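# Load sawn bar into lathe chuck, clamp, shut door

## Task

Take the sawn bar from the rack on the workbench and put it into the lathe's chuck. The end without the saw burr must sit against the stop steps at the back of the jaws, and the bar must be aligned with the spindle. Make the chuck clamp the bar, make sure the door is shut, then release the bar and move the robot away. The robot must not fall over or be left tilted, or the task fails.

## Robot and tools

Robot: TidyBot++, a single-arm mobile robot. The base is 0.54 m long, 0.50 m wide and 0.38 m high and rolls on four powered casters. On top is a seven-joint arm with a two-finger gripper. The shoulder sits 0.12 m ahead of the base centre at 0.68 m height. Segments: upper arm 0.42 m, forearm 0.31 m, hand 0.31 m from wrist to the hand point. Cameras: base_camera and wrist_camera, which looks along the hand. The arm begins folded with the hand pointing down; folded, it reaches up to 0.08 m past the base front and the elbow up to 1.15 m high.

Frames (metres). Base frame: origin on the floor below the base centre, x forward, y left, z up. Odometry frame: the base frame as it was at scene start. hand_pose is the point between the finger pads, in the base frame, as [x, y, z, qw, qx, qy, qz]; the hand's z axis runs out along the fingers and the fingers close along its y axis.

execute_actions: argument "actions" is a list holding one action, or empty to just read state and images. "cameras" picks images: base_camera, wrist_camera or all (omitted/null = all, [] = none). An action may combine these keys:
- "base": relative moves from where the base currently is, along its axes at the start of the command. translate_m (forward positive, -2 to 2 m), strafe_m (left positive, -2 to 2 m), rotate_rad (counter-clockwise from above positive, -6.3 to 6.3 rad). Translate and strafe together form one straight move.
- "speeds": caps for this action only: translate_m/strafe_m 0.05 to 0.5 m/s (give it under one key only when combining), rotate_rad 0.1 to 1.57 rad/s. Base moves time out after 14 s.
- "joints": absolute angles by name. joint_1_rad (any angle, whole-arm yaw, positive clockwise from above, opposite to heading), joint_2_rad shoulder -2.249 to 2.249 (0 upright, positive leans forward), joint_3_rad (any angle, upper-arm roll), joint_4_rad elbow -2.579 to 2.579 (0 straight; with joint_3 at 3.14, negative bends forward), joint_5_rad (any angle, forearm roll), joint_6_rad wrist -2.099 to 2.099 (negative bends hand forward in the reference posture), joint_7_rad (any angle, hand roll; hand down, positive is counter-clockwise from above, 1.57 opens fingers left/right), gripper_pos 0 (open, ~85 mm gap) to 1 (closed; gap about 85 x (1 - gripper_pos) mm). Continuous joints take the short way; send steps under half a turn. Arm joints reach 1.39 rad/s (1.22 for joints 5 to 7).
- "target": an absolute hand pose [x, y, z, qw, qx, qy, qz] in the base frame, metres. Alongside it, "joints" may only contain gripper_pos.
- "lathe": door "open"/"shut" (starts shut), chuck "clamp"/"open" (starts open), air_blast true (2 s of chip clearing, only useful with no part in or near the chuck), or stop true alone. Omitted values stay unchanged.
Unknown keys make a call invalid; out-of-range values are refused, and a refusal or a robot stop cancels the rest of your reply's motion calls in that scene.

wait: seconds 0 to 10, plus cameras; returns state and images. zoom_image: camera plus region [x0, y0, x1, y1] in pixels (top-left origin, at most 504 x 504) of that camera's latest image. finished_scene: scene number; ends the scene irreversibly, so only call it once the bar is clamped, seated, door shut, hand released and clear.

Results: base_odometry (x, y, heading in rad, wheel-count only, drifts), base_tilt in degrees (forward/right positive), joint_positions, hand_pose, hand_target (pose with joints at their targets), motor_effort in % with peak in brackets, motor temperatures, and base_status/joint_status/hand_status: done, off_target, contact_stop, time_out, not_followed (a check withheld the command; "pose unreachable" or "joint command not followed" with cause), torque_fault, limit_stop_at_motor_heat. on_its_own lists uncommanded behaviour. Lathe lines: door_state (open/shut/between), chuck_state (open, clamped = holding a bar of the right diameter, closed_empty, between), seat_state (home = bar end on all three steps, open otherwise). The lathe is against a wall; facing its door, the chuck is at left and opens to the right.

Practical notes: hand targets usually land within about 3 cm; correct by adding (wanted - measured) to the previous target. To hold still, resend hand_target, not hand_pose. Loads make the arm sag; never command a loaded joint to its current reading. A grip reading off_target near 1 means something is held. Hand pointing down can reach about 0.94 m high only close to the base. Low forward poses close to the base can hit the base.

Avoid: driving or turning while the arm is caught on something high (tipping), reaching far out or swinging sideways from close furniture, pushing hard into the bench, lathe or door (the door does not stop for the arm), dropping the bar or releasing it while it moves, squeezing hard on a bar still resting on something, fast swings with a load. Torque faults freeze the arm 10 s; motors overheat at 75 °C when holding loads or straining, so keep the arm tucked when idle. Brief external tugs on the held part may occur.

Each tool is called after ">>>" as name(argument=value, ...), one argument or row to a line, values as JSON.

## Session

>>> execute_actions(
  actions=[],
)

Scene clock: 0.00 s.
Motor temperatures (°C): [31 39 32 31 43 48 51]
base_odometry: x=+0.000 y=+0.000 heading=+0.000
base_tilt: forward=-0.1 right=+0.3
base_status: not commanded
joint_positions: joint_1_rad=-0.013 joint_2_rad=-0.385 joint_3_rad=+3.158 joint_4_rad=-2.503 joint_5_rad=+0.007 joint_6_rad=-0.842 joint_7_rad=+1.563 gripper_pos=+0.000
joint_status: not commanded
motor_effort: joint_1_rad=+0 joint_2_rad=-3 joint_3_rad=+0 joint_4_rad=+13 joint_5_rad=+1 joint_6_rad=+1 joint_7_rad=+0
hand_pose: x=+0.2858 y=+0.0000 z=+0.6021 quat_wxyz=(-0.001, +0.996, -0.003, +0.091) (m; base frame)
hand_target: x=+0.2862 y=+0.0000 z=+0.6024 quat_wxyz=(-0.001, +0.996, -0.003, +0.091) (m; base frame)
hand_status: not commanded
lathe: door_state=shut chuck_state=open seat_state=open
pictures: base_camera, wrist_camera
Images, in order (width x height): base_camera 644x364, wrist_camera 644x476.

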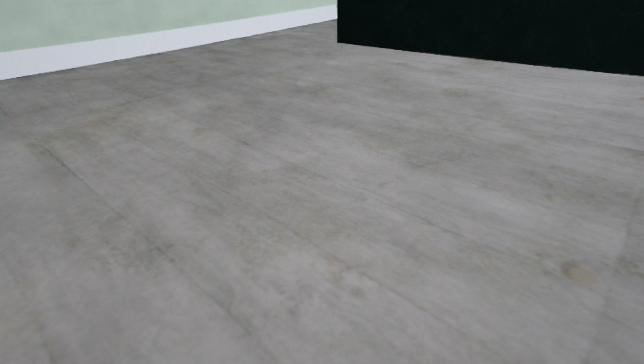

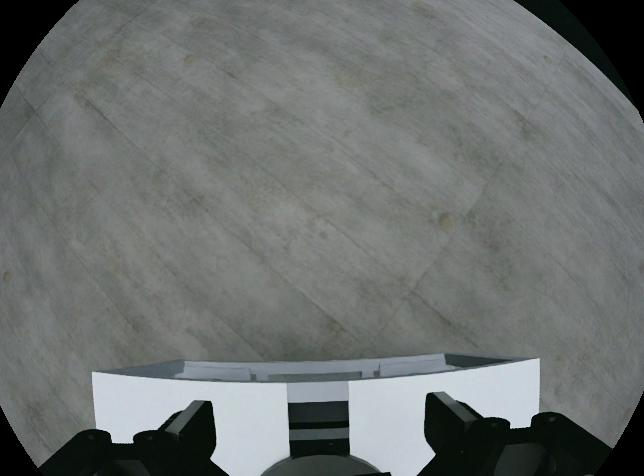

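>>> execute_actions(
  actions=[
    {"joints":{"joint_6_rad":0.35}},
  ],
)

>>> execute_actions(
  actions=[
    {"joints":{"joint_1_rad":1.2}},
  ],
  cameras=["wrist_camera"],
)

>>> execute_actions(
  actions=[
    {"joints":{"joint_1_rad":-1.2}},
  ],
  cameras=["wrist_camera"],
)

Scene clock: 2.00 s.
Motor temperatures (°C): [31 39 32 31 43 48 51]
base_odometry: x=+0.000 y=+0.000 heading=+0.000
base_tilt: forward=-0.2 right=+0.3
base_status: not commanded
joint_positions: joint_1_rad=-0.013 joint_2_rad=-0.385 joint_3_rad=+3.158 joint_4_rad=-2.503 joint_5_rad=+0.007 joint_6_rad=+0.294 joint_7_rad=+1.563 gripper_pos=+0.000
joint_status: all done
motor_effort: joint_1_rad=+0(0) joint_2_rad=-7(7) joint_3_rad=+0(2) joint_4_rad=+18(18) joint_5_rad=+0(1) joint_6_rad=+8(9) joint_7_rad=-1(1)
hand_pose: x=+0.5310 y=+0.0003 z=+0.8304 quat_wxyz=(-0.003, +0.791, -0.002, +0.612) (m; base frame)
hand_target: x=+0.5351 y=+0.0003 z=+0.8478 quat_wxyz=(-0.003, +0.773, -0.002, +0.634) (m; base frame)
hand_status: not commanded
lathe: door_state=shut chuck_state=open seat_state=open
pictures: base_camera, wrist_camera
Images, in order (width x height): base_camera 644x364, wrist_camera 644x476.

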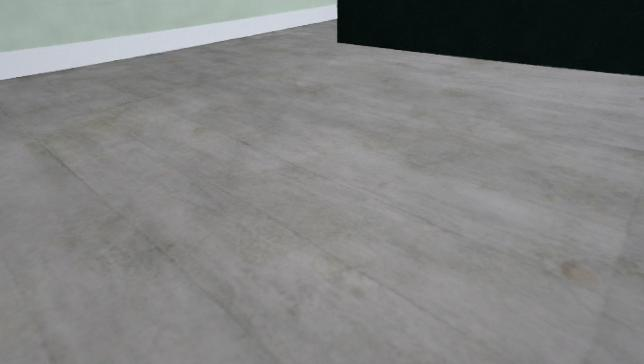

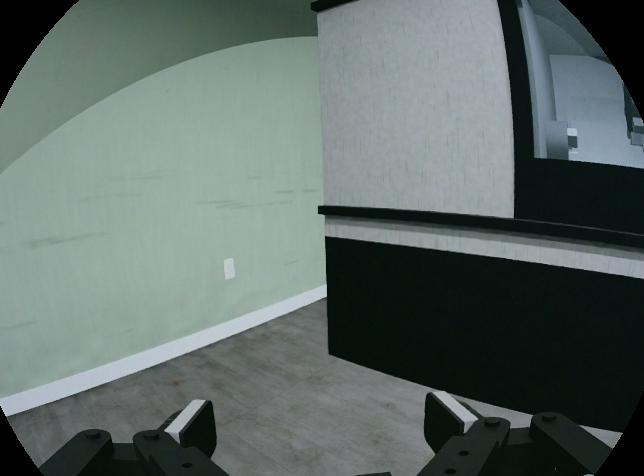

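Scene clock: 4.50 s.
Motor temperatures (°C): [31 39 32 31 43 48 51]
base_odometry: x=+0.000 y=+0.000 heading=+0.000
base_tilt: forward=-0.1 right=+0.3
base_status: not commanded
joint_positions: joint_1_rad=+1.177 joint_2_rad=-0.385 joint_3_rad=+3.158 joint_4_rad=-2.503 joint_5_rad=+0.007 joint_6_rad=+0.294 joint_7_rad=+1.563 gripper_pos=+0.000
joint_status: all done
motor_effort: joint_1_rad=+0(1) joint_2_rad=-7(7) joint_3_rad=+0(1) joint_4_rad=+17(18) joint_5_rad=+1(1) joint_6_rad=+7(8) joint_7_rad=+0(1)
hand_pose: x=+0.2725 y=-0.3824 z=+0.8304 quat_wxyz=(+0.341, +0.653, -0.445, +0.509) (m; base frame)
hand_target: x=+0.2650 y=-0.3897 z=+0.8478 quat_wxyz=(+0.359, +0.634, -0.443, +0.523) (m; base frame)
hand_status: not commanded
lathe: door_state=shut chuck_state=open seat_state=open
pictures: wrist_camera
Images, in order (width x height): wrist_camera 644x476.

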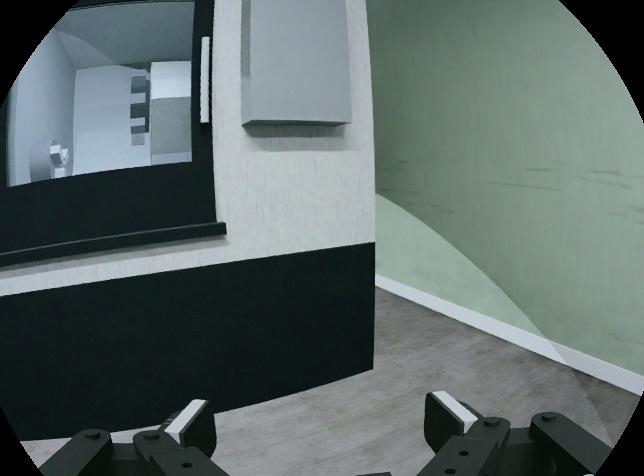

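Scene clock: 7.90 s.
Motor temperatures (°C): [31 39 32 31 43 48 51]
base_odometry: x=+0.000 y=+0.000 heading=+0.000
base_tilt: forward=-0.1 right=+0.3
base_status: not commanded
joint_positions: joint_1_rad=-1.177 joint_2_rad=-0.385 joint_3_rad=+3.158 joint_4_rad=-2.503 joint_5_rad=+0.007 joint_6_rad=+0.294 joint_7_rad=+1.563 gripper_pos=+0.000
joint_status: all done
motor_effort: joint_1_rad=+0(2) joint_2_rad=-7(7) joint_3_rad=+0(2) joint_4_rad=+17(18) joint_5_rad=+1(1) joint_6_rad=+8(9) joint_7_rad=+0(1)
hand_pose: x=+0.2820 y=+0.3785 z=+0.8305 quat_wxyz=(-0.339, +0.662, +0.432, +0.510) (m; base frame)
hand_target: x=+0.2746 y=+0.3859 z=+0.8478 quat_wxyz=(-0.357, +0.642, +0.430, +0.524) (m; base frame)
hand_status: not commanded
lathe: door_state=shut chuck_state=open seat_state=open
pictures: wrist_camera
Images, in order (width x height): wrist_camera 644x476.

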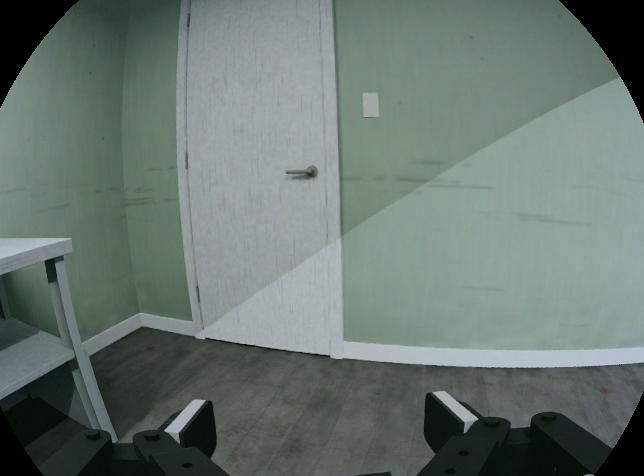

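>>> execute_actions(
  actions=[
    {"joints":{"joint_1_rad":-2.3},"lathe":{"air_blast":true}},
  ],
  cameras=["wrist_camera"],
)

>>> execute_actions(
  actions=[
    {"joints":{"joint_1_rad":-3.1},"lathe":{"door":"open"}},
  ],
  cameras=["wrist_camera"],
)

Scene clock: 10.40 s.
Motor temperatures (°C): [31 39 32 31 43 48 51]
base_odometry: x=+0.000 y=+0.000 heading=+0.000
base_tilt: forward=-0.2 right=+0.3
base_status: not commanded
joint_positions: joint_1_rad=-2.277 joint_2_rad=-0.385 joint_3_rad=+3.158 joint_4_rad=-2.503 joint_5_rad=+0.007 joint_6_rad=+0.294 joint_7_rad=+1.563 gripper_pos=+0.000
joint_status: all done
motor_effort: joint_1_rad=-1(1) joint_2_rad=-7(7) joint_3_rad=+0(1) joint_4_rad=+17(18) joint_5_rad=+1(1) joint_6_rad=+8(9) joint_7_rad=+0(1)
hand_pose: x=-0.1444 y=+0.3169 z=+0.8305 quat_wxyz=(-0.556, +0.338, +0.715, +0.258) (m; base frame)
hand_target: x=-0.1544 y=+0.3137 z=+0.8478 quat_wxyz=(-0.579, +0.323, +0.702, +0.260) (m; base frame)
hand_status: not commanded
lathe: door_state=shut chuck_state=open seat_state=open
pictures: wrist_camera
Images, in order (width x height): wrist_camera 644x476.

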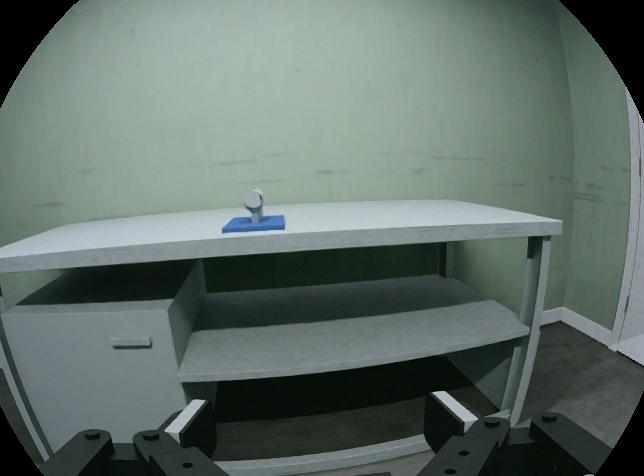

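Scene clock: 12.47 s.
Motor temperatures (°C): [31 39 32 31 43 48 51]
base_odometry: x=+0.000 y=+0.000 heading=+0.000
base_tilt: forward=-0.2 right=+0.3
base_status: not commanded
joint_positions: joint_1_rad=-3.077 joint_2_rad=-0.385 joint_3_rad=+3.158 joint_4_rad=-2.503 joint_5_rad=+0.007 joint_6_rad=+0.294 joint_7_rad=+1.563 gripper_pos=+0.000
joint_status: all done
motor_effort: joint_1_rad=+0(1) joint_2_rad=-7(7) joint_3_rad=-1(1) joint_4_rad=+17(18) joint_5_rad=+1(1) joint_6_rad=+8(9) joint_7_rad=+0(1)
hand_pose: x=-0.2918 y=+0.0318 z=+0.8305 quat_wxyz=(-0.612, +0.033, +0.790, +0.021) (m; base frame)
hand_target: x=-0.2965 y=+0.0225 z=+0.8478 quat_wxyz=(-0.634, +0.024, +0.773, +0.014) (m; base frame)
hand_status: not commanded
lathe: door_state=open chuck_state=open seat_state=open
pictures: wrist_camera
Images, in order (width x height): wrist_camera 644x476.

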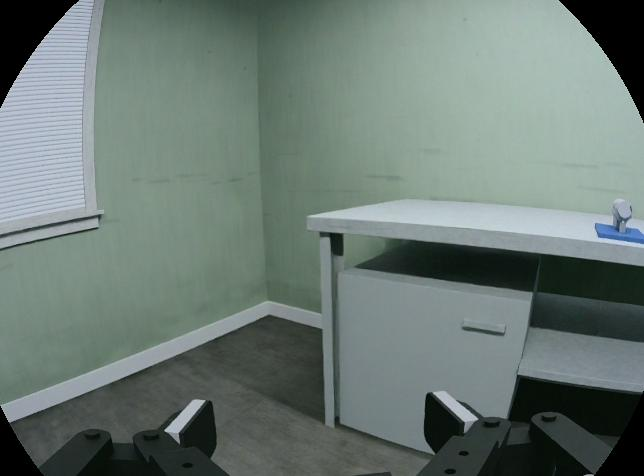

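>>> execute_actions(
  actions=[
    {"base":{"rotate_rad":2.45},"joints":{"joint_1_rad":0.0}},
  ],
)

Scene clock: 16.57 s.
Motor temperatures (°C): [31 39 32 31 43 48 50]
base_odometry: x=+0.000 y=+0.000 heading=+2.449
base_tilt: forward=-0.2 right=+0.3
base_status: done
joint_positions: joint_1_rad=-0.023 joint_2_rad=-0.385 joint_3_rad=+3.158 joint_4_rad=-2.503 joint_5_rad=+0.007 joint_6_rad=+0.295 joint_7_rad=+1.563 gripper_pos=+0.000
joint_status: all done
motor_effort: joint_1_rad=+0(1) joint_2_rad=-7(8) joint_3_rad=+0(1) joint_4_rad=+17(18) joint_5_rad=+1(1) joint_6_rad=+8(9) joint_7_rad=+0(1)
hand_pose: x=+0.5311 y=+0.0045 z=+0.8305 quat_wxyz=(-0.006, +0.791, +0.002, +0.612) (m; base frame)
hand_target: x=+0.5351 y=-0.0052 z=+0.8478 quat_wxyz=(+0.001, +0.773, -0.008, +0.634) (m; base frame)
hand_status: not commanded
lathe: door_state=open chuck_state=open seat_state=open
pictures: base_camera, wrist_camera
Images, in order (width x height): base_camera 644x364, wrist_camera 644x476.

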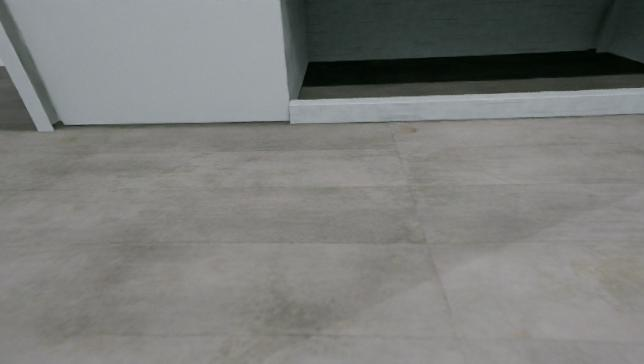

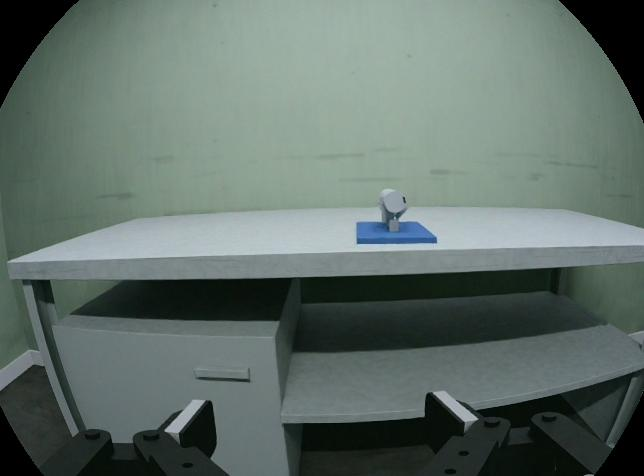

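>>> zoom_image(
  camera="wrist_camera",
  region=[330, 160, 470, 260],
)

Scaled by 3.600.

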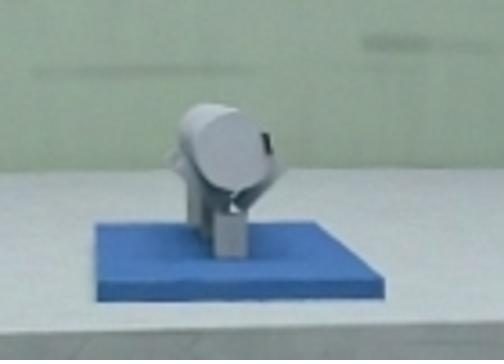

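>>> execute_actions(
  actions=[
    {"base":{"translate_m":0.3,"strafe_m":-0.2}},
  ],
)

Scene clock: 18.73 s.
Motor temperatures (°C): [31 39 32 31 43 48 50]
base_odometry: x=-0.103 y=+0.346 heading=+2.449
base_tilt: forward=-0.1 right=+0.3
base_status: done
joint_positions: joint_1_rad=-0.022 joint_2_rad=-0.384 joint_3_rad=+3.158 joint_4_rad=-2.503 joint_5_rad=+0.007 joint_6_rad=+0.296 joint_7_rad=+1.563 gripper_pos=+0.000
joint_status: not commanded
motor_effort: joint_1_rad=+0(1) joint_2_rad=-6(9) joint_3_rad=+0(2) joint_4_rad=+18(18) joint_5_rad=+1(1) joint_6_rad=+7(8) joint_7_rad=+0(1)
hand_pose: x=+0.5313 y=+0.0041 z=+0.8304 quat_wxyz=(-0.006, +0.790, +0.001, +0.612) (m; base frame)
hand_target: x=+0.5351 y=-0.0052 z=+0.8478 quat_wxyz=(+0.001, +0.773, -0.008, +0.634) (m; base frame)
hand_status: not commanded
lathe: door_state=open chuck_state=open seat_state=open
pictures: base_camera, wrist_camera
Images, in order (width x height): base_camera 644x364, wrist_camera 644x476.

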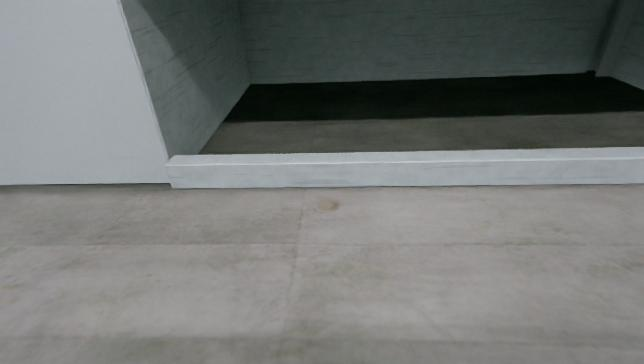

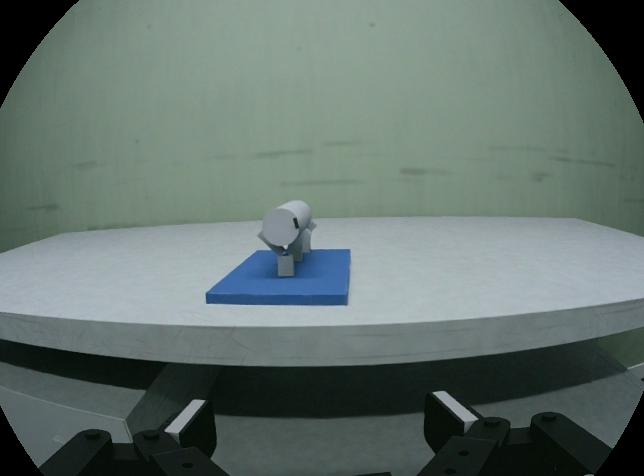

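>>> zoom_image(
  camera="wrist_camera",
  region=[200, 180, 380, 320],
)

Scaled by 2.800.

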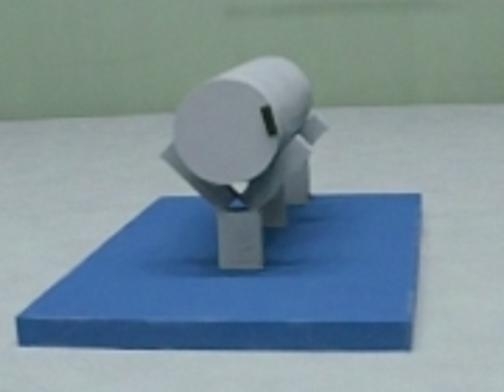

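>>> execute_actions(
  actions=[
    {"base":{"strafe_m":0.045},"joints":{"joint_1_rad":0,"joint_2_rad":0.0,"joint_3_rad":3.14,"joint_4_rad":-1.3,"joint_5_rad":0,"joint_6_rad":-1.05,"joint_7_rad":1.57}},
  ],
)

Scene clock: 22.23 s.
Motor temperatures (°C): [31 39 32 31 43 48 50]
base_odometry: x=-0.132 y=+0.311 heading=+2.449
base_tilt: forward=-0.2 right=+0.3
base_status: done
joint_positions: joint_1_rad=-0.021 joint_2_rad=-0.025 joint_3_rad=+3.157 joint_4_rad=-1.332 joint_5_rad=+0.007 joint_6_rad=-0.988 joint_7_rad=+1.563 gripper_pos=+0.000
joint_status: all done
motor_effort: joint_1_rad=+0(1) joint_2_rad=-20(21) joint_3_rad=+0(2) joint_4_rad=+18(20) joint_5_rad=+1(2) joint_6_rad=+6(9) joint_7_rad=+0(2)
hand_pose: x=+0.6453 y=+0.0025 z=+0.9781 quat_wxyz=(+0.000, +0.912, +0.000, +0.411) (m; base frame)
hand_target: x=+0.6434 y=+0.0022 z=+0.9679 quat_wxyz=(+0.000, +0.923, +0.000, +0.386) (m; base frame)
hand_status: not commanded
lathe: door_state=open chuck_state=open seat_state=open
pictures: base_camera, wrist_camera
Images, in order (width x height): base_camera 644x364, wrist_camera 644x476.

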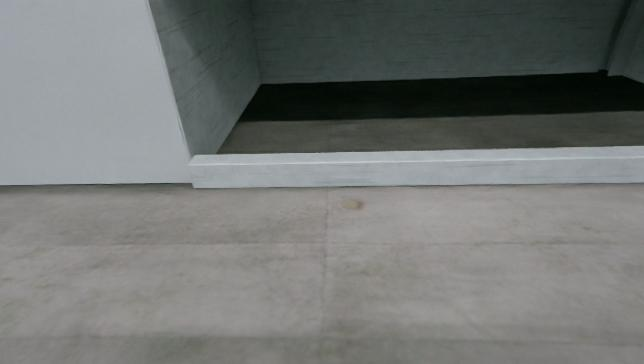

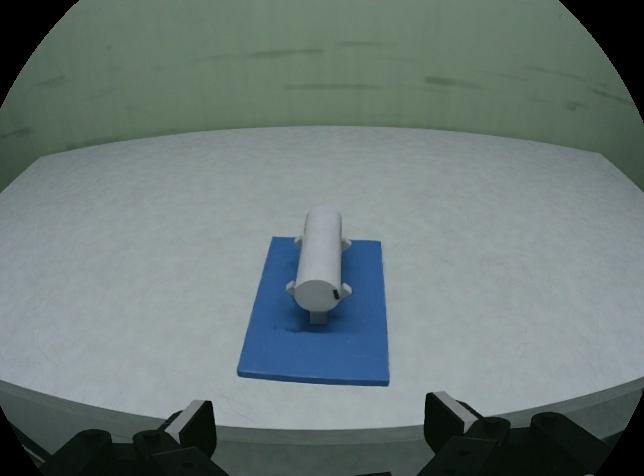

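>>> zoom_image(
  camera="wrist_camera",
  region=[220, 190, 420, 400],
)

Scaled by 2.400.

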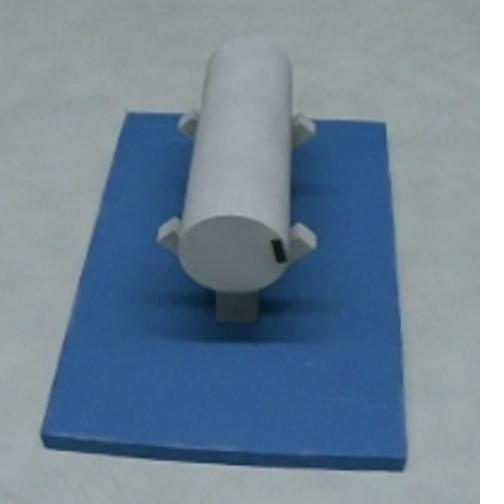

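>>> execute_actions(
  actions=[
    {"joints":{"joint_2_rad":0.2,"joint_4_rad":-0.88,"joint_6_rad":-2.05}},
  ],
)

Scene clock: 24.60 s.
Motor temperatures (°C): [31 39 32 31 42 48 50]
base_odometry: x=-0.132 y=+0.311 heading=+2.449
base_tilt: forward=-0.1 right=+0.3
base_status: not commanded
joint_positions: joint_1_rad=-0.021 joint_2_rad=+0.175 joint_3_rad=+3.157 joint_4_rad=-0.911 joint_5_rad=+0.007 joint_6_rad=-1.989 joint_7_rad=+1.563 gripper_pos=+0.000
joint_status: all done
motor_effort: joint_1_rad=+0(1) joint_2_rad=-22(24) joint_3_rad=+0(1) joint_4_rad=+13(19) joint_5_rad=+1(1) joint_6_rad=-1(7) joint_7_rad=+0(1)
hand_pose: x=+0.4914 y=+0.0023 z=+0.9322 quat_wxyz=(+0.004, +0.999, -0.002, +0.034) (m; base frame)
hand_target: x=+0.4835 y=+0.0018 z=+0.9311 quat_wxyz=(+0.000, +1.000, +0.000, +0.006) (m; base frame)
hand_status: not commanded
lathe: door_state=open chuck_state=open seat_state=open
pictures: base_camera, wrist_camera
Images, in order (width x height): base_camera 644x364, wrist_camera 644x476.

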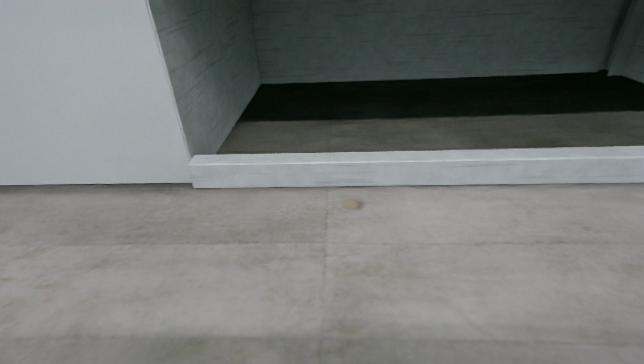

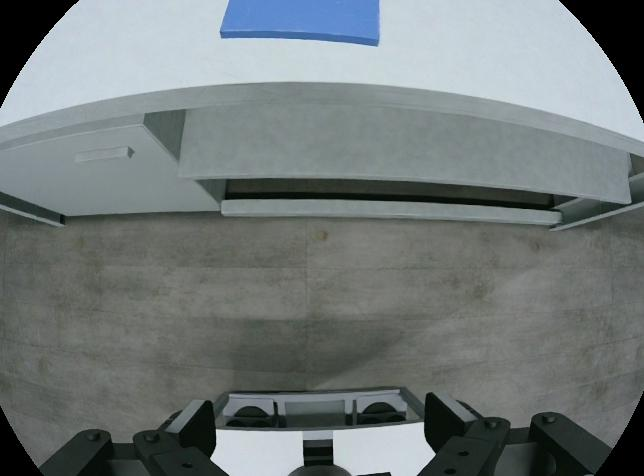

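>>> execute_actions(
  actions=[
    {"base":{"translate_m":0.12}},
  ],
)

Scene clock: 26.50 s.
Motor temperatures (°C): [31 39 32 31 42 48 50]
base_odometry: x=-0.225 y=+0.388 heading=+2.449
base_tilt: forward=-0.1 right=+0.3
base_status: done
joint_positions: joint_1_rad=-0.021 joint_2_rad=+0.194 joint_3_rad=+3.157 joint_4_rad=-0.909 joint_5_rad=+0.007 joint_6_rad=-1.997 joint_7_rad=+1.563 gripper_pos=+0.000
joint_status: not commanded
motor_effort: joint_1_rad=-1(1) joint_2_rad=-23(28) joint_3_rad=-2(2) joint_4_rad=+13(14) joint_5_rad=+1(1) joint_6_rad=-1(2) joint_7_rad=+0(1)
hand_pose: x=+0.4938 y=+0.0023 z=+0.9256 quat_wxyz=(+0.004, +1.000, -0.002, +0.021) (m; base frame)
hand_target: x=+0.4835 y=+0.0018 z=+0.9311 quat_wxyz=(+0.000, +1.000, +0.000, +0.006) (m; base frame)
hand_status: not commanded
lathe: door_state=open chuck_state=open seat_state=open
pictures: base_camera, wrist_camera
Images, in order (width x height): base_camera 644x364, wrist_camera 644x476.

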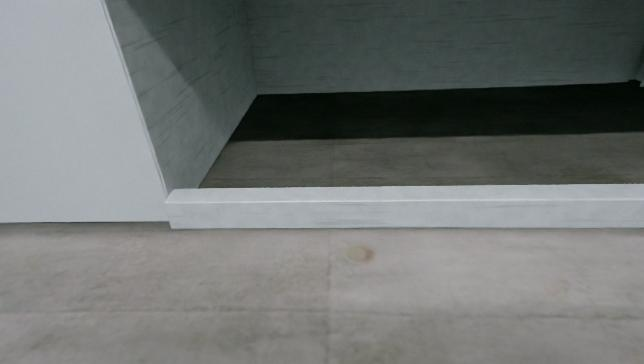

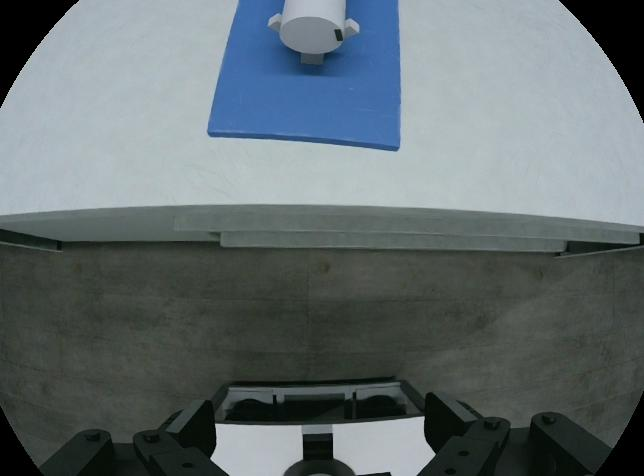

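>>> execute_actions(
  actions=[
    {"base":{"translate_m":0.14}},
  ],
)

Scene clock: 28.23 s.
Motor temperatures (°C): [31 39 32 31 42 48 50]
base_odometry: x=-0.333 y=+0.477 heading=+2.450
base_tilt: forward=-0.1 right=+0.3
base_status: done
joint_positions: joint_1_rad=-0.020 joint_2_rad=+0.197 joint_3_rad=+3.157 joint_4_rad=-0.908 joint_5_rad=+0.007 joint_6_rad=-1.999 joint_7_rad=+1.563 gripper_pos=+0.000
joint_status: not commanded
motor_effort: joint_1_rad=+0(1) joint_2_rad=-23(28) joint_3_rad=-1(2) joint_4_rad=+13(14) joint_5_rad=+1(1) joint_6_rad=+0(2) joint_7_rad=+0(1)
hand_pose: x=+0.4941 y=+0.0022 z=+0.9248 quat_wxyz=(+0.004, +1.000, -0.003, +0.019) (m; base frame)
hand_target: x=+0.4835 y=+0.0018 z=+0.9311 quat_wxyz=(+0.000, +1.000, +0.000, +0.006) (m; base frame)
hand_status: not commanded
lathe: door_state=open chuck_state=open seat_state=open
pictures: base_camera, wrist_camera
Images, in order (width x height): base_camera 644x364, wrist_camera 644x476.

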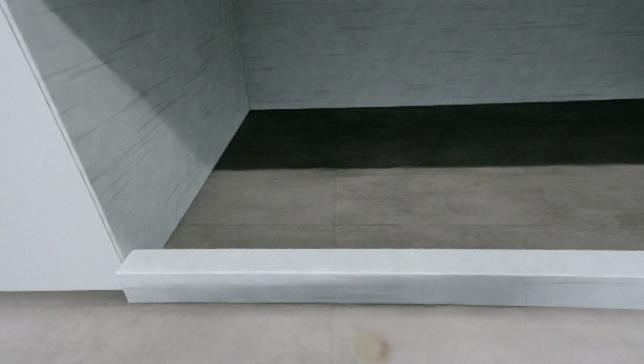

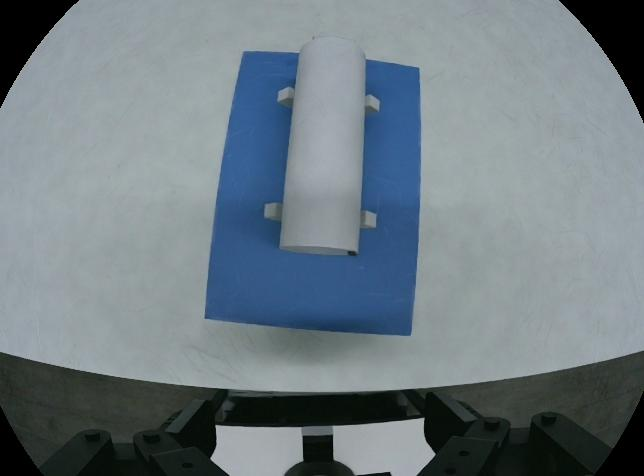

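>>> zoom_image(
  camera="wrist_camera",
  region=[240, 20, 420, 160],
)

>>> zoom_image(
  camera="wrist_camera",
  region=[240, 180, 420, 280],
)

Scaled by 2.800.

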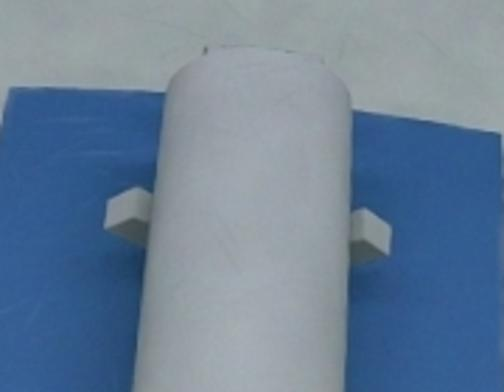

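Scaled by 2.800.

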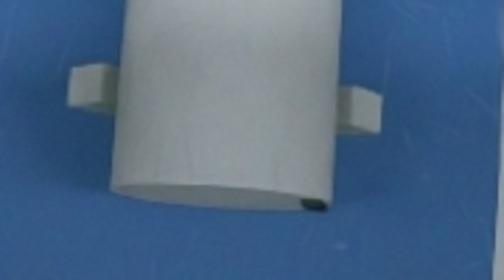

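>>> zoom_image(
  camera="wrist_camera",
  region=[295, 25, 375, 65],
)

>>> zoom_image(
  camera="wrist_camera",
  region=[270, 225, 370, 275],
)

Scaled by 6.300.

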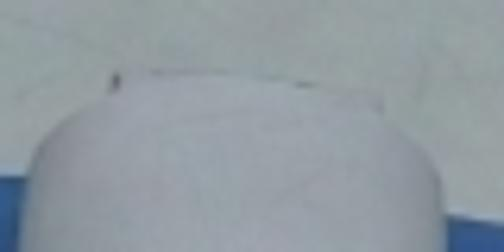

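Scaled by 5.040.

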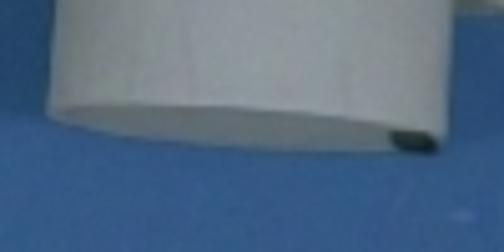

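>>> execute_actions(
  actions=[
    {"base":{"translate_m":0.07},"joints":{"joint_2_rad":0.45,"joint_4_rad":-0.95,"joint_6_rad":-1.99}},
  ],
)

Scene clock: 30.80 s.
Motor temperatures (°C): [31 39 32 31 42 48 50]
base_odometry: x=-0.387 y=+0.521 heading=+2.450
base_tilt: forward=-0.1 right=+0.3
base_status: done
joint_positions: joint_1_rad=-0.020 joint_2_rad=+0.419 joint_3_rad=+3.156 joint_4_rad=-0.930 joint_5_rad=+0.007 joint_6_rad=-1.999 joint_7_rad=+1.563 gripper_pos=+0.000
joint_status: all done
motor_effort: joint_1_rad=+0(2) joint_2_rad=-26(35) joint_3_rad=-1(1) joint_4_rad=+9(15) joint_5_rad=+0(1) joint_6_rad=-2(3) joint_7_rad=-1(1)
hand_pose: x=+0.5333 y=+0.0030 z=+0.8306 quat_wxyz=(+0.007, +0.995, -0.002, -0.103) (m; base frame)
hand_target: x=+0.5353 y=+0.0019 z=+0.8124 quat_wxyz=(+0.000, +0.992, +0.000, -0.124) (m; base frame)
hand_status: not commanded
lathe: door_state=open chuck_state=open seat_state=open
pictures: base_camera, wrist_camera
Images, in order (width x height): base_camera 644x364, wrist_camera 644x476.

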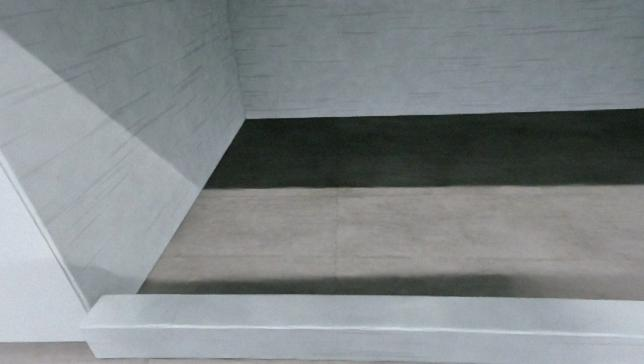

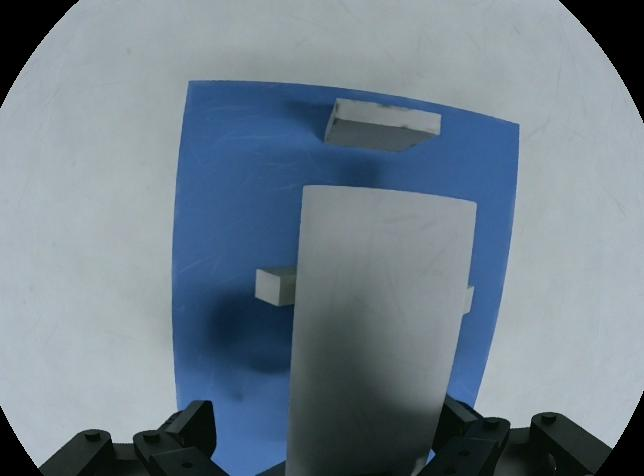

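>>> zoom_image(
  camera="wrist_camera",
  region=[280, 80, 500, 240],
)

>>> zoom_image(
  camera="wrist_camera",
  region=[180, 370, 500, 476],
)

Scaled by 2.291.

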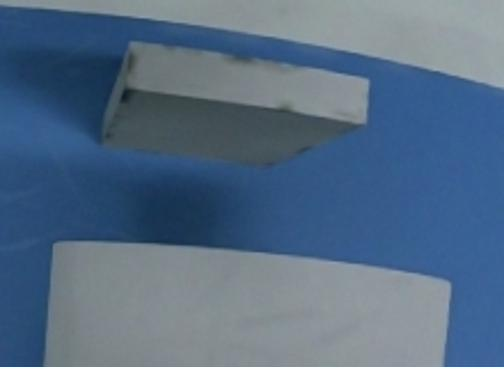

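Scaled by 1.575.

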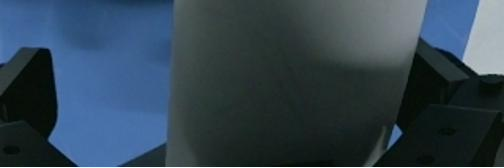

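>>> execute_actions(
  actions=[
    {"joints":{"joint_2_rad":0.41,"joint_4_rad":-0.69,"joint_6_rad":-2.09,"joint_7_rad":1.52}},
  ],
  cameras=["wrist_camera"],
)

Scene clock: 32.80 s.
Motor temperatures (°C): [31 39 32 31 42 48 50]
base_odometry: x=-0.387 y=+0.521 heading=+2.450
base_tilt: forward=-0.1 right=+0.3
base_status: not commanded
joint_positions: joint_1_rad=-0.020 joint_2_rad=+0.401 joint_3_rad=+3.156 joint_4_rad=-0.718 joint_5_rad=+0.007 joint_6_rad=-2.033 joint_7_rad=+1.563 gripper_pos=+0.000
joint_status: all done
joint sent to its limit — joint_6_rad, lower limit.
motor_effort: joint_1_rad=+0(1) joint_2_rad=-30(35) joint_3_rad=+0(2) joint_4_rad=+13(15) joint_5_rad=+1(1) joint_6_rad=+0(4) joint_7_rad=+0(1)
hand_pose: x=+0.5630 y=+0.0035 z=+0.8950 quat_wxyz=(+0.006, +1.000, -0.002, -0.005) (m; base frame)
hand_target: x=+0.5524 y=+0.0018 z=+0.8993 quat_wxyz=(+0.000, +0.999, -0.025, -0.023) (m; base frame)
hand_status: not commanded
lathe: door_state=open chuck_state=open seat_state=open
pictures: wrist_camera
Images, in order (width x height): wrist_camera 644x476.

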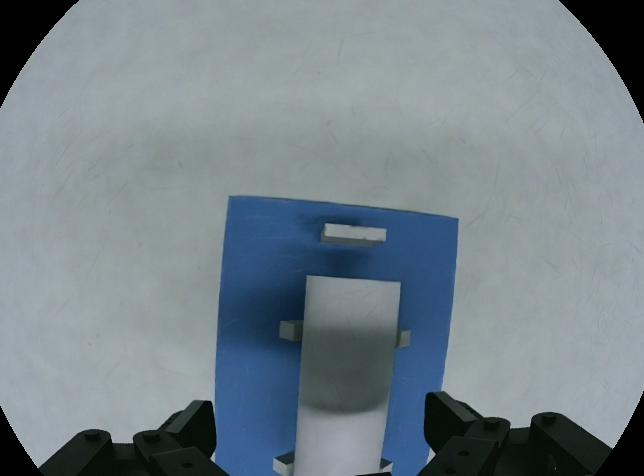

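>>> execute_actions(
  actions=[
    {"joints":{"joint_1_rad":0.03,"joint_7_rad":1.46}},
  ],
  cameras=["wrist_camera"],
)

Scene clock: 34.23 s.
Motor temperatures (°C): [31 39 32 31 42 48 50]
base_odometry: x=-0.387 y=+0.521 heading=+2.450
base_tilt: forward=-0.1 right=+0.3
base_status: not commanded
joint_positions: joint_1_rad=+0.012 joint_2_rad=+0.401 joint_3_rad=+3.156 joint_4_rad=-0.718 joint_5_rad=+0.007 joint_6_rad=-2.033 joint_7_rad=+1.520 gripper_pos=+0.000
joint_status: all done
motor_effort: joint_1_rad=+0(2) joint_2_rad=-30(31) joint_3_rad=+0(1) joint_4_rad=+13(13) joint_5_rad=+1(1) joint_6_rad=+0(1) joint_7_rad=+0(1)
hand_pose: x=+0.5628 y=-0.0105 z=+0.8950 quat_wxyz=(+0.006, +0.999, -0.040, -0.005) (m; base frame)
hand_target: x=+0.5523 y=-0.0112 z=+0.8993 quat_wxyz=(+0.001, +0.997, -0.070, -0.023) (m; base frame)
hand_status: not commanded
lathe: door_state=open chuck_state=open seat_state=open
pictures: wrist_camera
Images, in order (width x height): wrist_camera 644x476.

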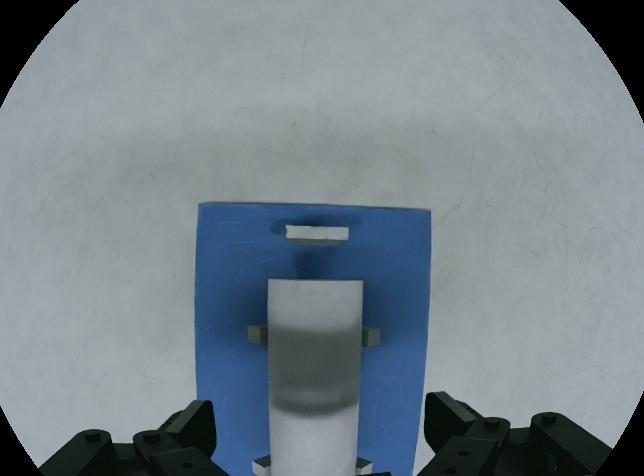

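>>> execute_actions(
  actions=[
    {"joints":{"joint_1_rad":0.018,"joint_2_rad":0.315,"joint_4_rad":-1.04,"joint_6_rad":-1.83,"joint_7_rad":1.46}},
  ],
  cameras=["wrist_camera"],
)

Scene clock: 35.80 s.
Motor temperatures (°C): [31 39 32 31 42 48 50]
base_odometry: x=-0.387 y=+0.521 heading=+2.450
base_tilt: forward=-0.1 right=+0.3
base_status: not commanded
joint_positions: joint_1_rad=+0.012 joint_2_rad=+0.319 joint_3_rad=+3.156 joint_4_rad=-1.017 joint_5_rad=+0.007 joint_6_rad=-1.890 joint_7_rad=+1.520 gripper_pos=+0.000
joint_status: all done
motor_effort: joint_1_rad=+0(1) joint_2_rad=-28(31) joint_3_rad=-1(1) joint_4_rad=+14(15) joint_5_rad=+1(1) joint_6_rad=-2(3) joint_7_rad=+0(2)
hand_pose: x=+0.5305 y=-0.0105 z=+0.8444 quat_wxyz=(+0.006, +0.998, -0.039, -0.042) (m; base frame)
hand_target: x=+0.5429 y=-0.0057 z=+0.8382 quat_wxyz=(+0.001, +0.998, -0.064, -0.022) (m; base frame)
hand_status: not commanded
lathe: door_state=open chuck_state=open seat_state=open
pictures: wrist_camera
Images, in order (width x height): wrist_camera 644x476.

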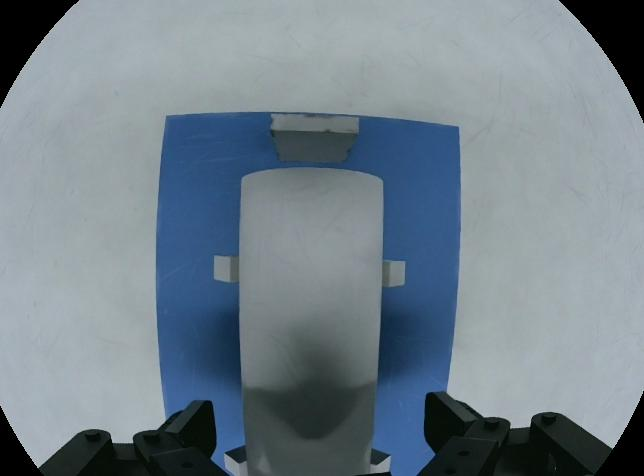

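>>> execute_actions(
  actions=[
    {"joints":{"joint_1_rad":-0.006,"joint_2_rad":0.29,"joint_4_rad":-1.08,"joint_6_rad":-1.715,"joint_7_rad":1.46}},
  ],
  cameras=["wrist_camera"],
)

Scene clock: 37.50 s.
Motor temperatures (°C): [31 38 32 31 42 48 50]
base_odometry: x=-0.387 y=+0.521 heading=+2.450
base_tilt: forward=-0.1 right=+0.3
base_status: not commanded
joint_positions: joint_1_rad=+0.008 joint_2_rad=+0.292 joint_3_rad=+3.156 joint_4_rad=-1.059 joint_5_rad=+0.007 joint_6_rad=-1.768 joint_7_rad=+1.520 gripper_pos=+0.000
joint_status: all done
motor_effort: joint_1_rad=+0(1) joint_2_rad=-28(29) joint_3_rad=+0(1) joint_4_rad=+14(16) joint_5_rad=+1(1) joint_6_rad=+0(2) joint_7_rad=+0(1)
hand_pose: x=+0.5540 y=-0.0093 z=+0.8422 quat_wxyz=(+0.005, +0.999, -0.037, +0.012) (m; base frame)
hand_target: x=+0.5649 y=+0.0046 z=+0.8369 quat_wxyz=(-0.002, +0.998, -0.052, +0.028) (m; base frame)
hand_status: not commanded
lathe: door_state=open chuck_state=open seat_state=open
pictures: wrist_camera
Images, in order (width x height): wrist_camera 644x476.

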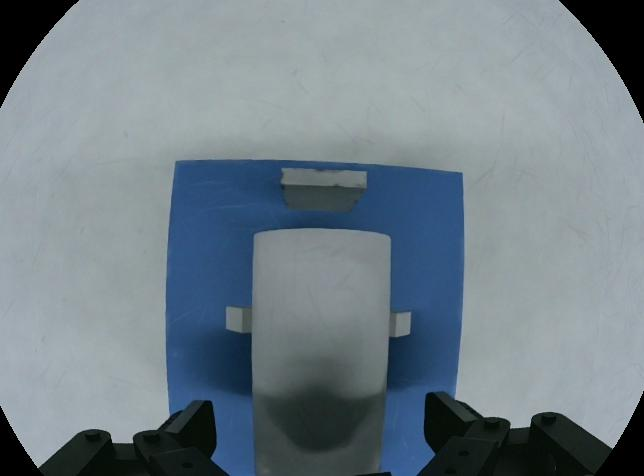

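>>> execute_actions(
  actions=[
    {"joints":{"joint_2_rad":0.265,"joint_4_rad":-1.12}},
  ],
  cameras=[],
)

>>> execute_actions(
  actions=[
    {"joints":{"gripper_pos":0.55}},
  ],
  cameras=["wrist_camera"],
)

Scene clock: 38.50 s.
Motor temperatures (°C): [31 38 32 31 42 48 50]
base_odometry: x=-0.387 y=+0.521 heading=+2.450
base_tilt: forward=-0.1 right=+0.3
base_status: not commanded
joint_positions: joint_1_rad=+0.008 joint_2_rad=+0.266 joint_3_rad=+3.156 joint_4_rad=-1.101 joint_5_rad=+0.007 joint_6_rad=-1.767 joint_7_rad=+1.520 gripper_pos=+0.000
joint_status: all done
motor_effort: joint_1_rad=+0(1) joint_2_rad=-27(29) joint_3_rad=-1(1) joint_4_rad=+14(16) joint_5_rad=+1(1) joint_6_rad=+0(1) joint_7_rad=+0(1)
hand_pose: x=+0.5401 y=-0.0091 z=+0.8401 quat_wxyz=(+0.005, +0.999, -0.037, +0.004) (m; base frame)
hand_target: x=+0.5511 y=+0.0045 z=+0.8349 quat_wxyz=(-0.001, +0.998, -0.052, +0.021) (m; base frame)
hand_status: not commanded
lathe: door_state=open chuck_state=open seat_state=open
pictures: none
No camera images: "cameras" was empty.

Scene clock: 39.33 s.
Motor temperatures (°C): [31 38 32 31 42 48 50]
base_odometry: x=-0.387 y=+0.521 heading=+2.450
base_tilt: forward=-0.1 right=+0.3
base_status: not commanded
joint_positions: joint_1_rad=+0.006 joint_2_rad=+0.264 joint_3_rad=+3.153 joint_4_rad=-1.101 joint_5_rad=+0.004 joint_6_rad=-1.766 joint_7_rad=+1.518 gripper_pos=+0.539
joint_status: all done
motor_effort: joint_1_rad=-1(3) joint_2_rad=-27(28) joint_3_rad=-1(3) joint_4_rad=+14(15) joint_5_rad=+1(4) joint_6_rad=+0(2) joint_7_rad=+1(2)
hand_pose: x=+0.5399 y=-0.0066 z=+0.8408 quat_wxyz=(+0.003, +0.999, -0.035, +0.005) (m; base frame)
hand_target: x=+0.5511 y=+0.0045 z=+0.8349 quat_wxyz=(-0.001, +0.998, -0.052, +0.021) (m; base frame)
hand_status: not commanded
lathe: door_state=open chuck_state=open seat_state=open
pictures: wrist_camera
Images, in order (width x height): wrist_camera 644x476.

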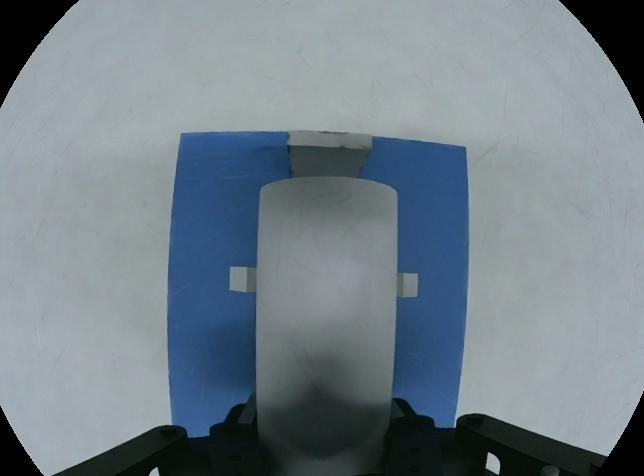

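>>> execute_actions(
  actions=[
    {"joints":{"gripper_pos":0.65}},
  ],
  cameras=["wrist_camera"],
)

Scene clock: 39.93 s.
Motor temperatures (°C): [31 38 32 31 42 48 50]
base_odometry: x=-0.387 y=+0.521 heading=+2.450
base_tilt: forward=-0.1 right=+0.3
base_status: not commanded
joint_positions: joint_1_rad=+0.006 joint_2_rad=+0.264 joint_3_rad=+3.153 joint_4_rad=-1.101 joint_5_rad=+0.004 joint_6_rad=-1.766 joint_7_rad=+1.518 gripper_pos=+0.549
joint_status: gripper_pos off_target (ended at +0.549, target +0.650)
motor_effort: joint_1_rad=-1(1) joint_2_rad=-27(27) joint_3_rad=-1(2) joint_4_rad=+14(14) joint_5_rad=+1(1) joint_6_rad=+0(1) joint_7_rad=+1(2)
hand_pose: x=+0.5398 y=-0.0066 z=+0.8409 quat_wxyz=(+0.003, +0.999, -0.035, +0.005) (m; base frame)
hand_target: x=+0.5511 y=+0.0045 z=+0.8349 quat_wxyz=(-0.001, +0.998, -0.052, +0.021) (m; base frame)
hand_status: not commanded
lathe: door_state=open chuck_state=open seat_state=open
pictures: wrist_camera
Images, in order (width x height): wrist_camera 644x476.

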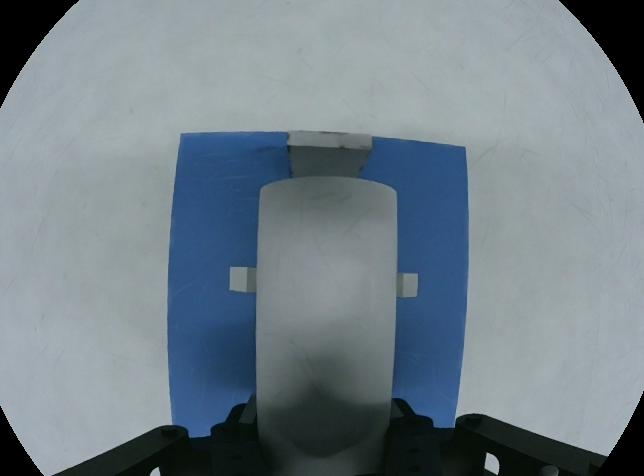

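>>> execute_actions(
  actions=[
    {"joints":{"joint_2_rad":0.289,"joint_4_rad":-0.95,"joint_6_rad":-1.93,"gripper_pos":0.8}},
  ],
  cameras=["wrist_camera"],
)

Scene clock: 41.30 s.
Motor temperatures (°C): [31 38 32 31 42 48 50]
base_odometry: x=-0.387 y=+0.521 heading=+2.450
base_tilt: forward=-0.1 right=+0.3
base_status: not commanded
joint_positions: joint_1_rad=+0.006 joint_2_rad=+0.289 joint_3_rad=+3.153 joint_4_rad=-0.993 joint_5_rad=+0.004 joint_6_rad=-1.875 joint_7_rad=+1.518 gripper_pos=+0.549
joint_status: joint_4_rad off_target (ended at -0.993, target -0.950); gripper_pos off_target (ended at +0.549, target +0.800); the others done
motor_effort: joint_1_rad=+0(1) joint_2_rad=-32(34) joint_3_rad=+0(2) joint_4_rad=+17(18) joint_5_rad=+1(1) joint_6_rad=-1(1) joint_7_rad=+0(2)
hand_pose: x=+0.5356 y=-0.0063 z=+0.8631 quat_wxyz=(+0.004, +0.999, -0.035, -0.008) (m; base frame)
hand_target: x=+0.5276 y=+0.0043 z=+0.8763 quat_wxyz=(+0.001, +0.999, -0.052, -0.014) (m; base frame)
hand_status: not commanded
lathe: door_state=open chuck_state=open seat_state=open
pictures: wrist_camera
Images, in order (width x height): wrist_camera 644x476.

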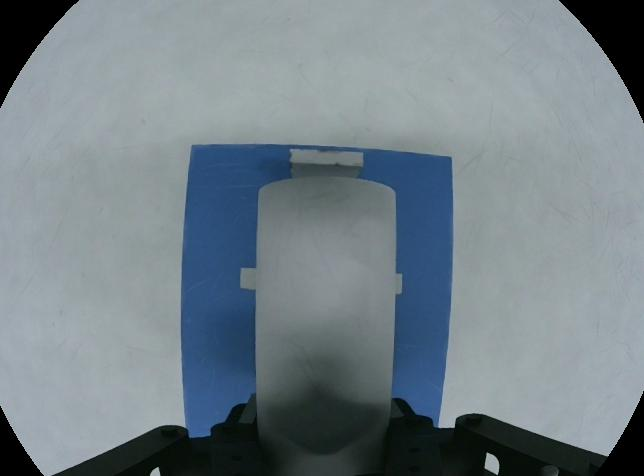

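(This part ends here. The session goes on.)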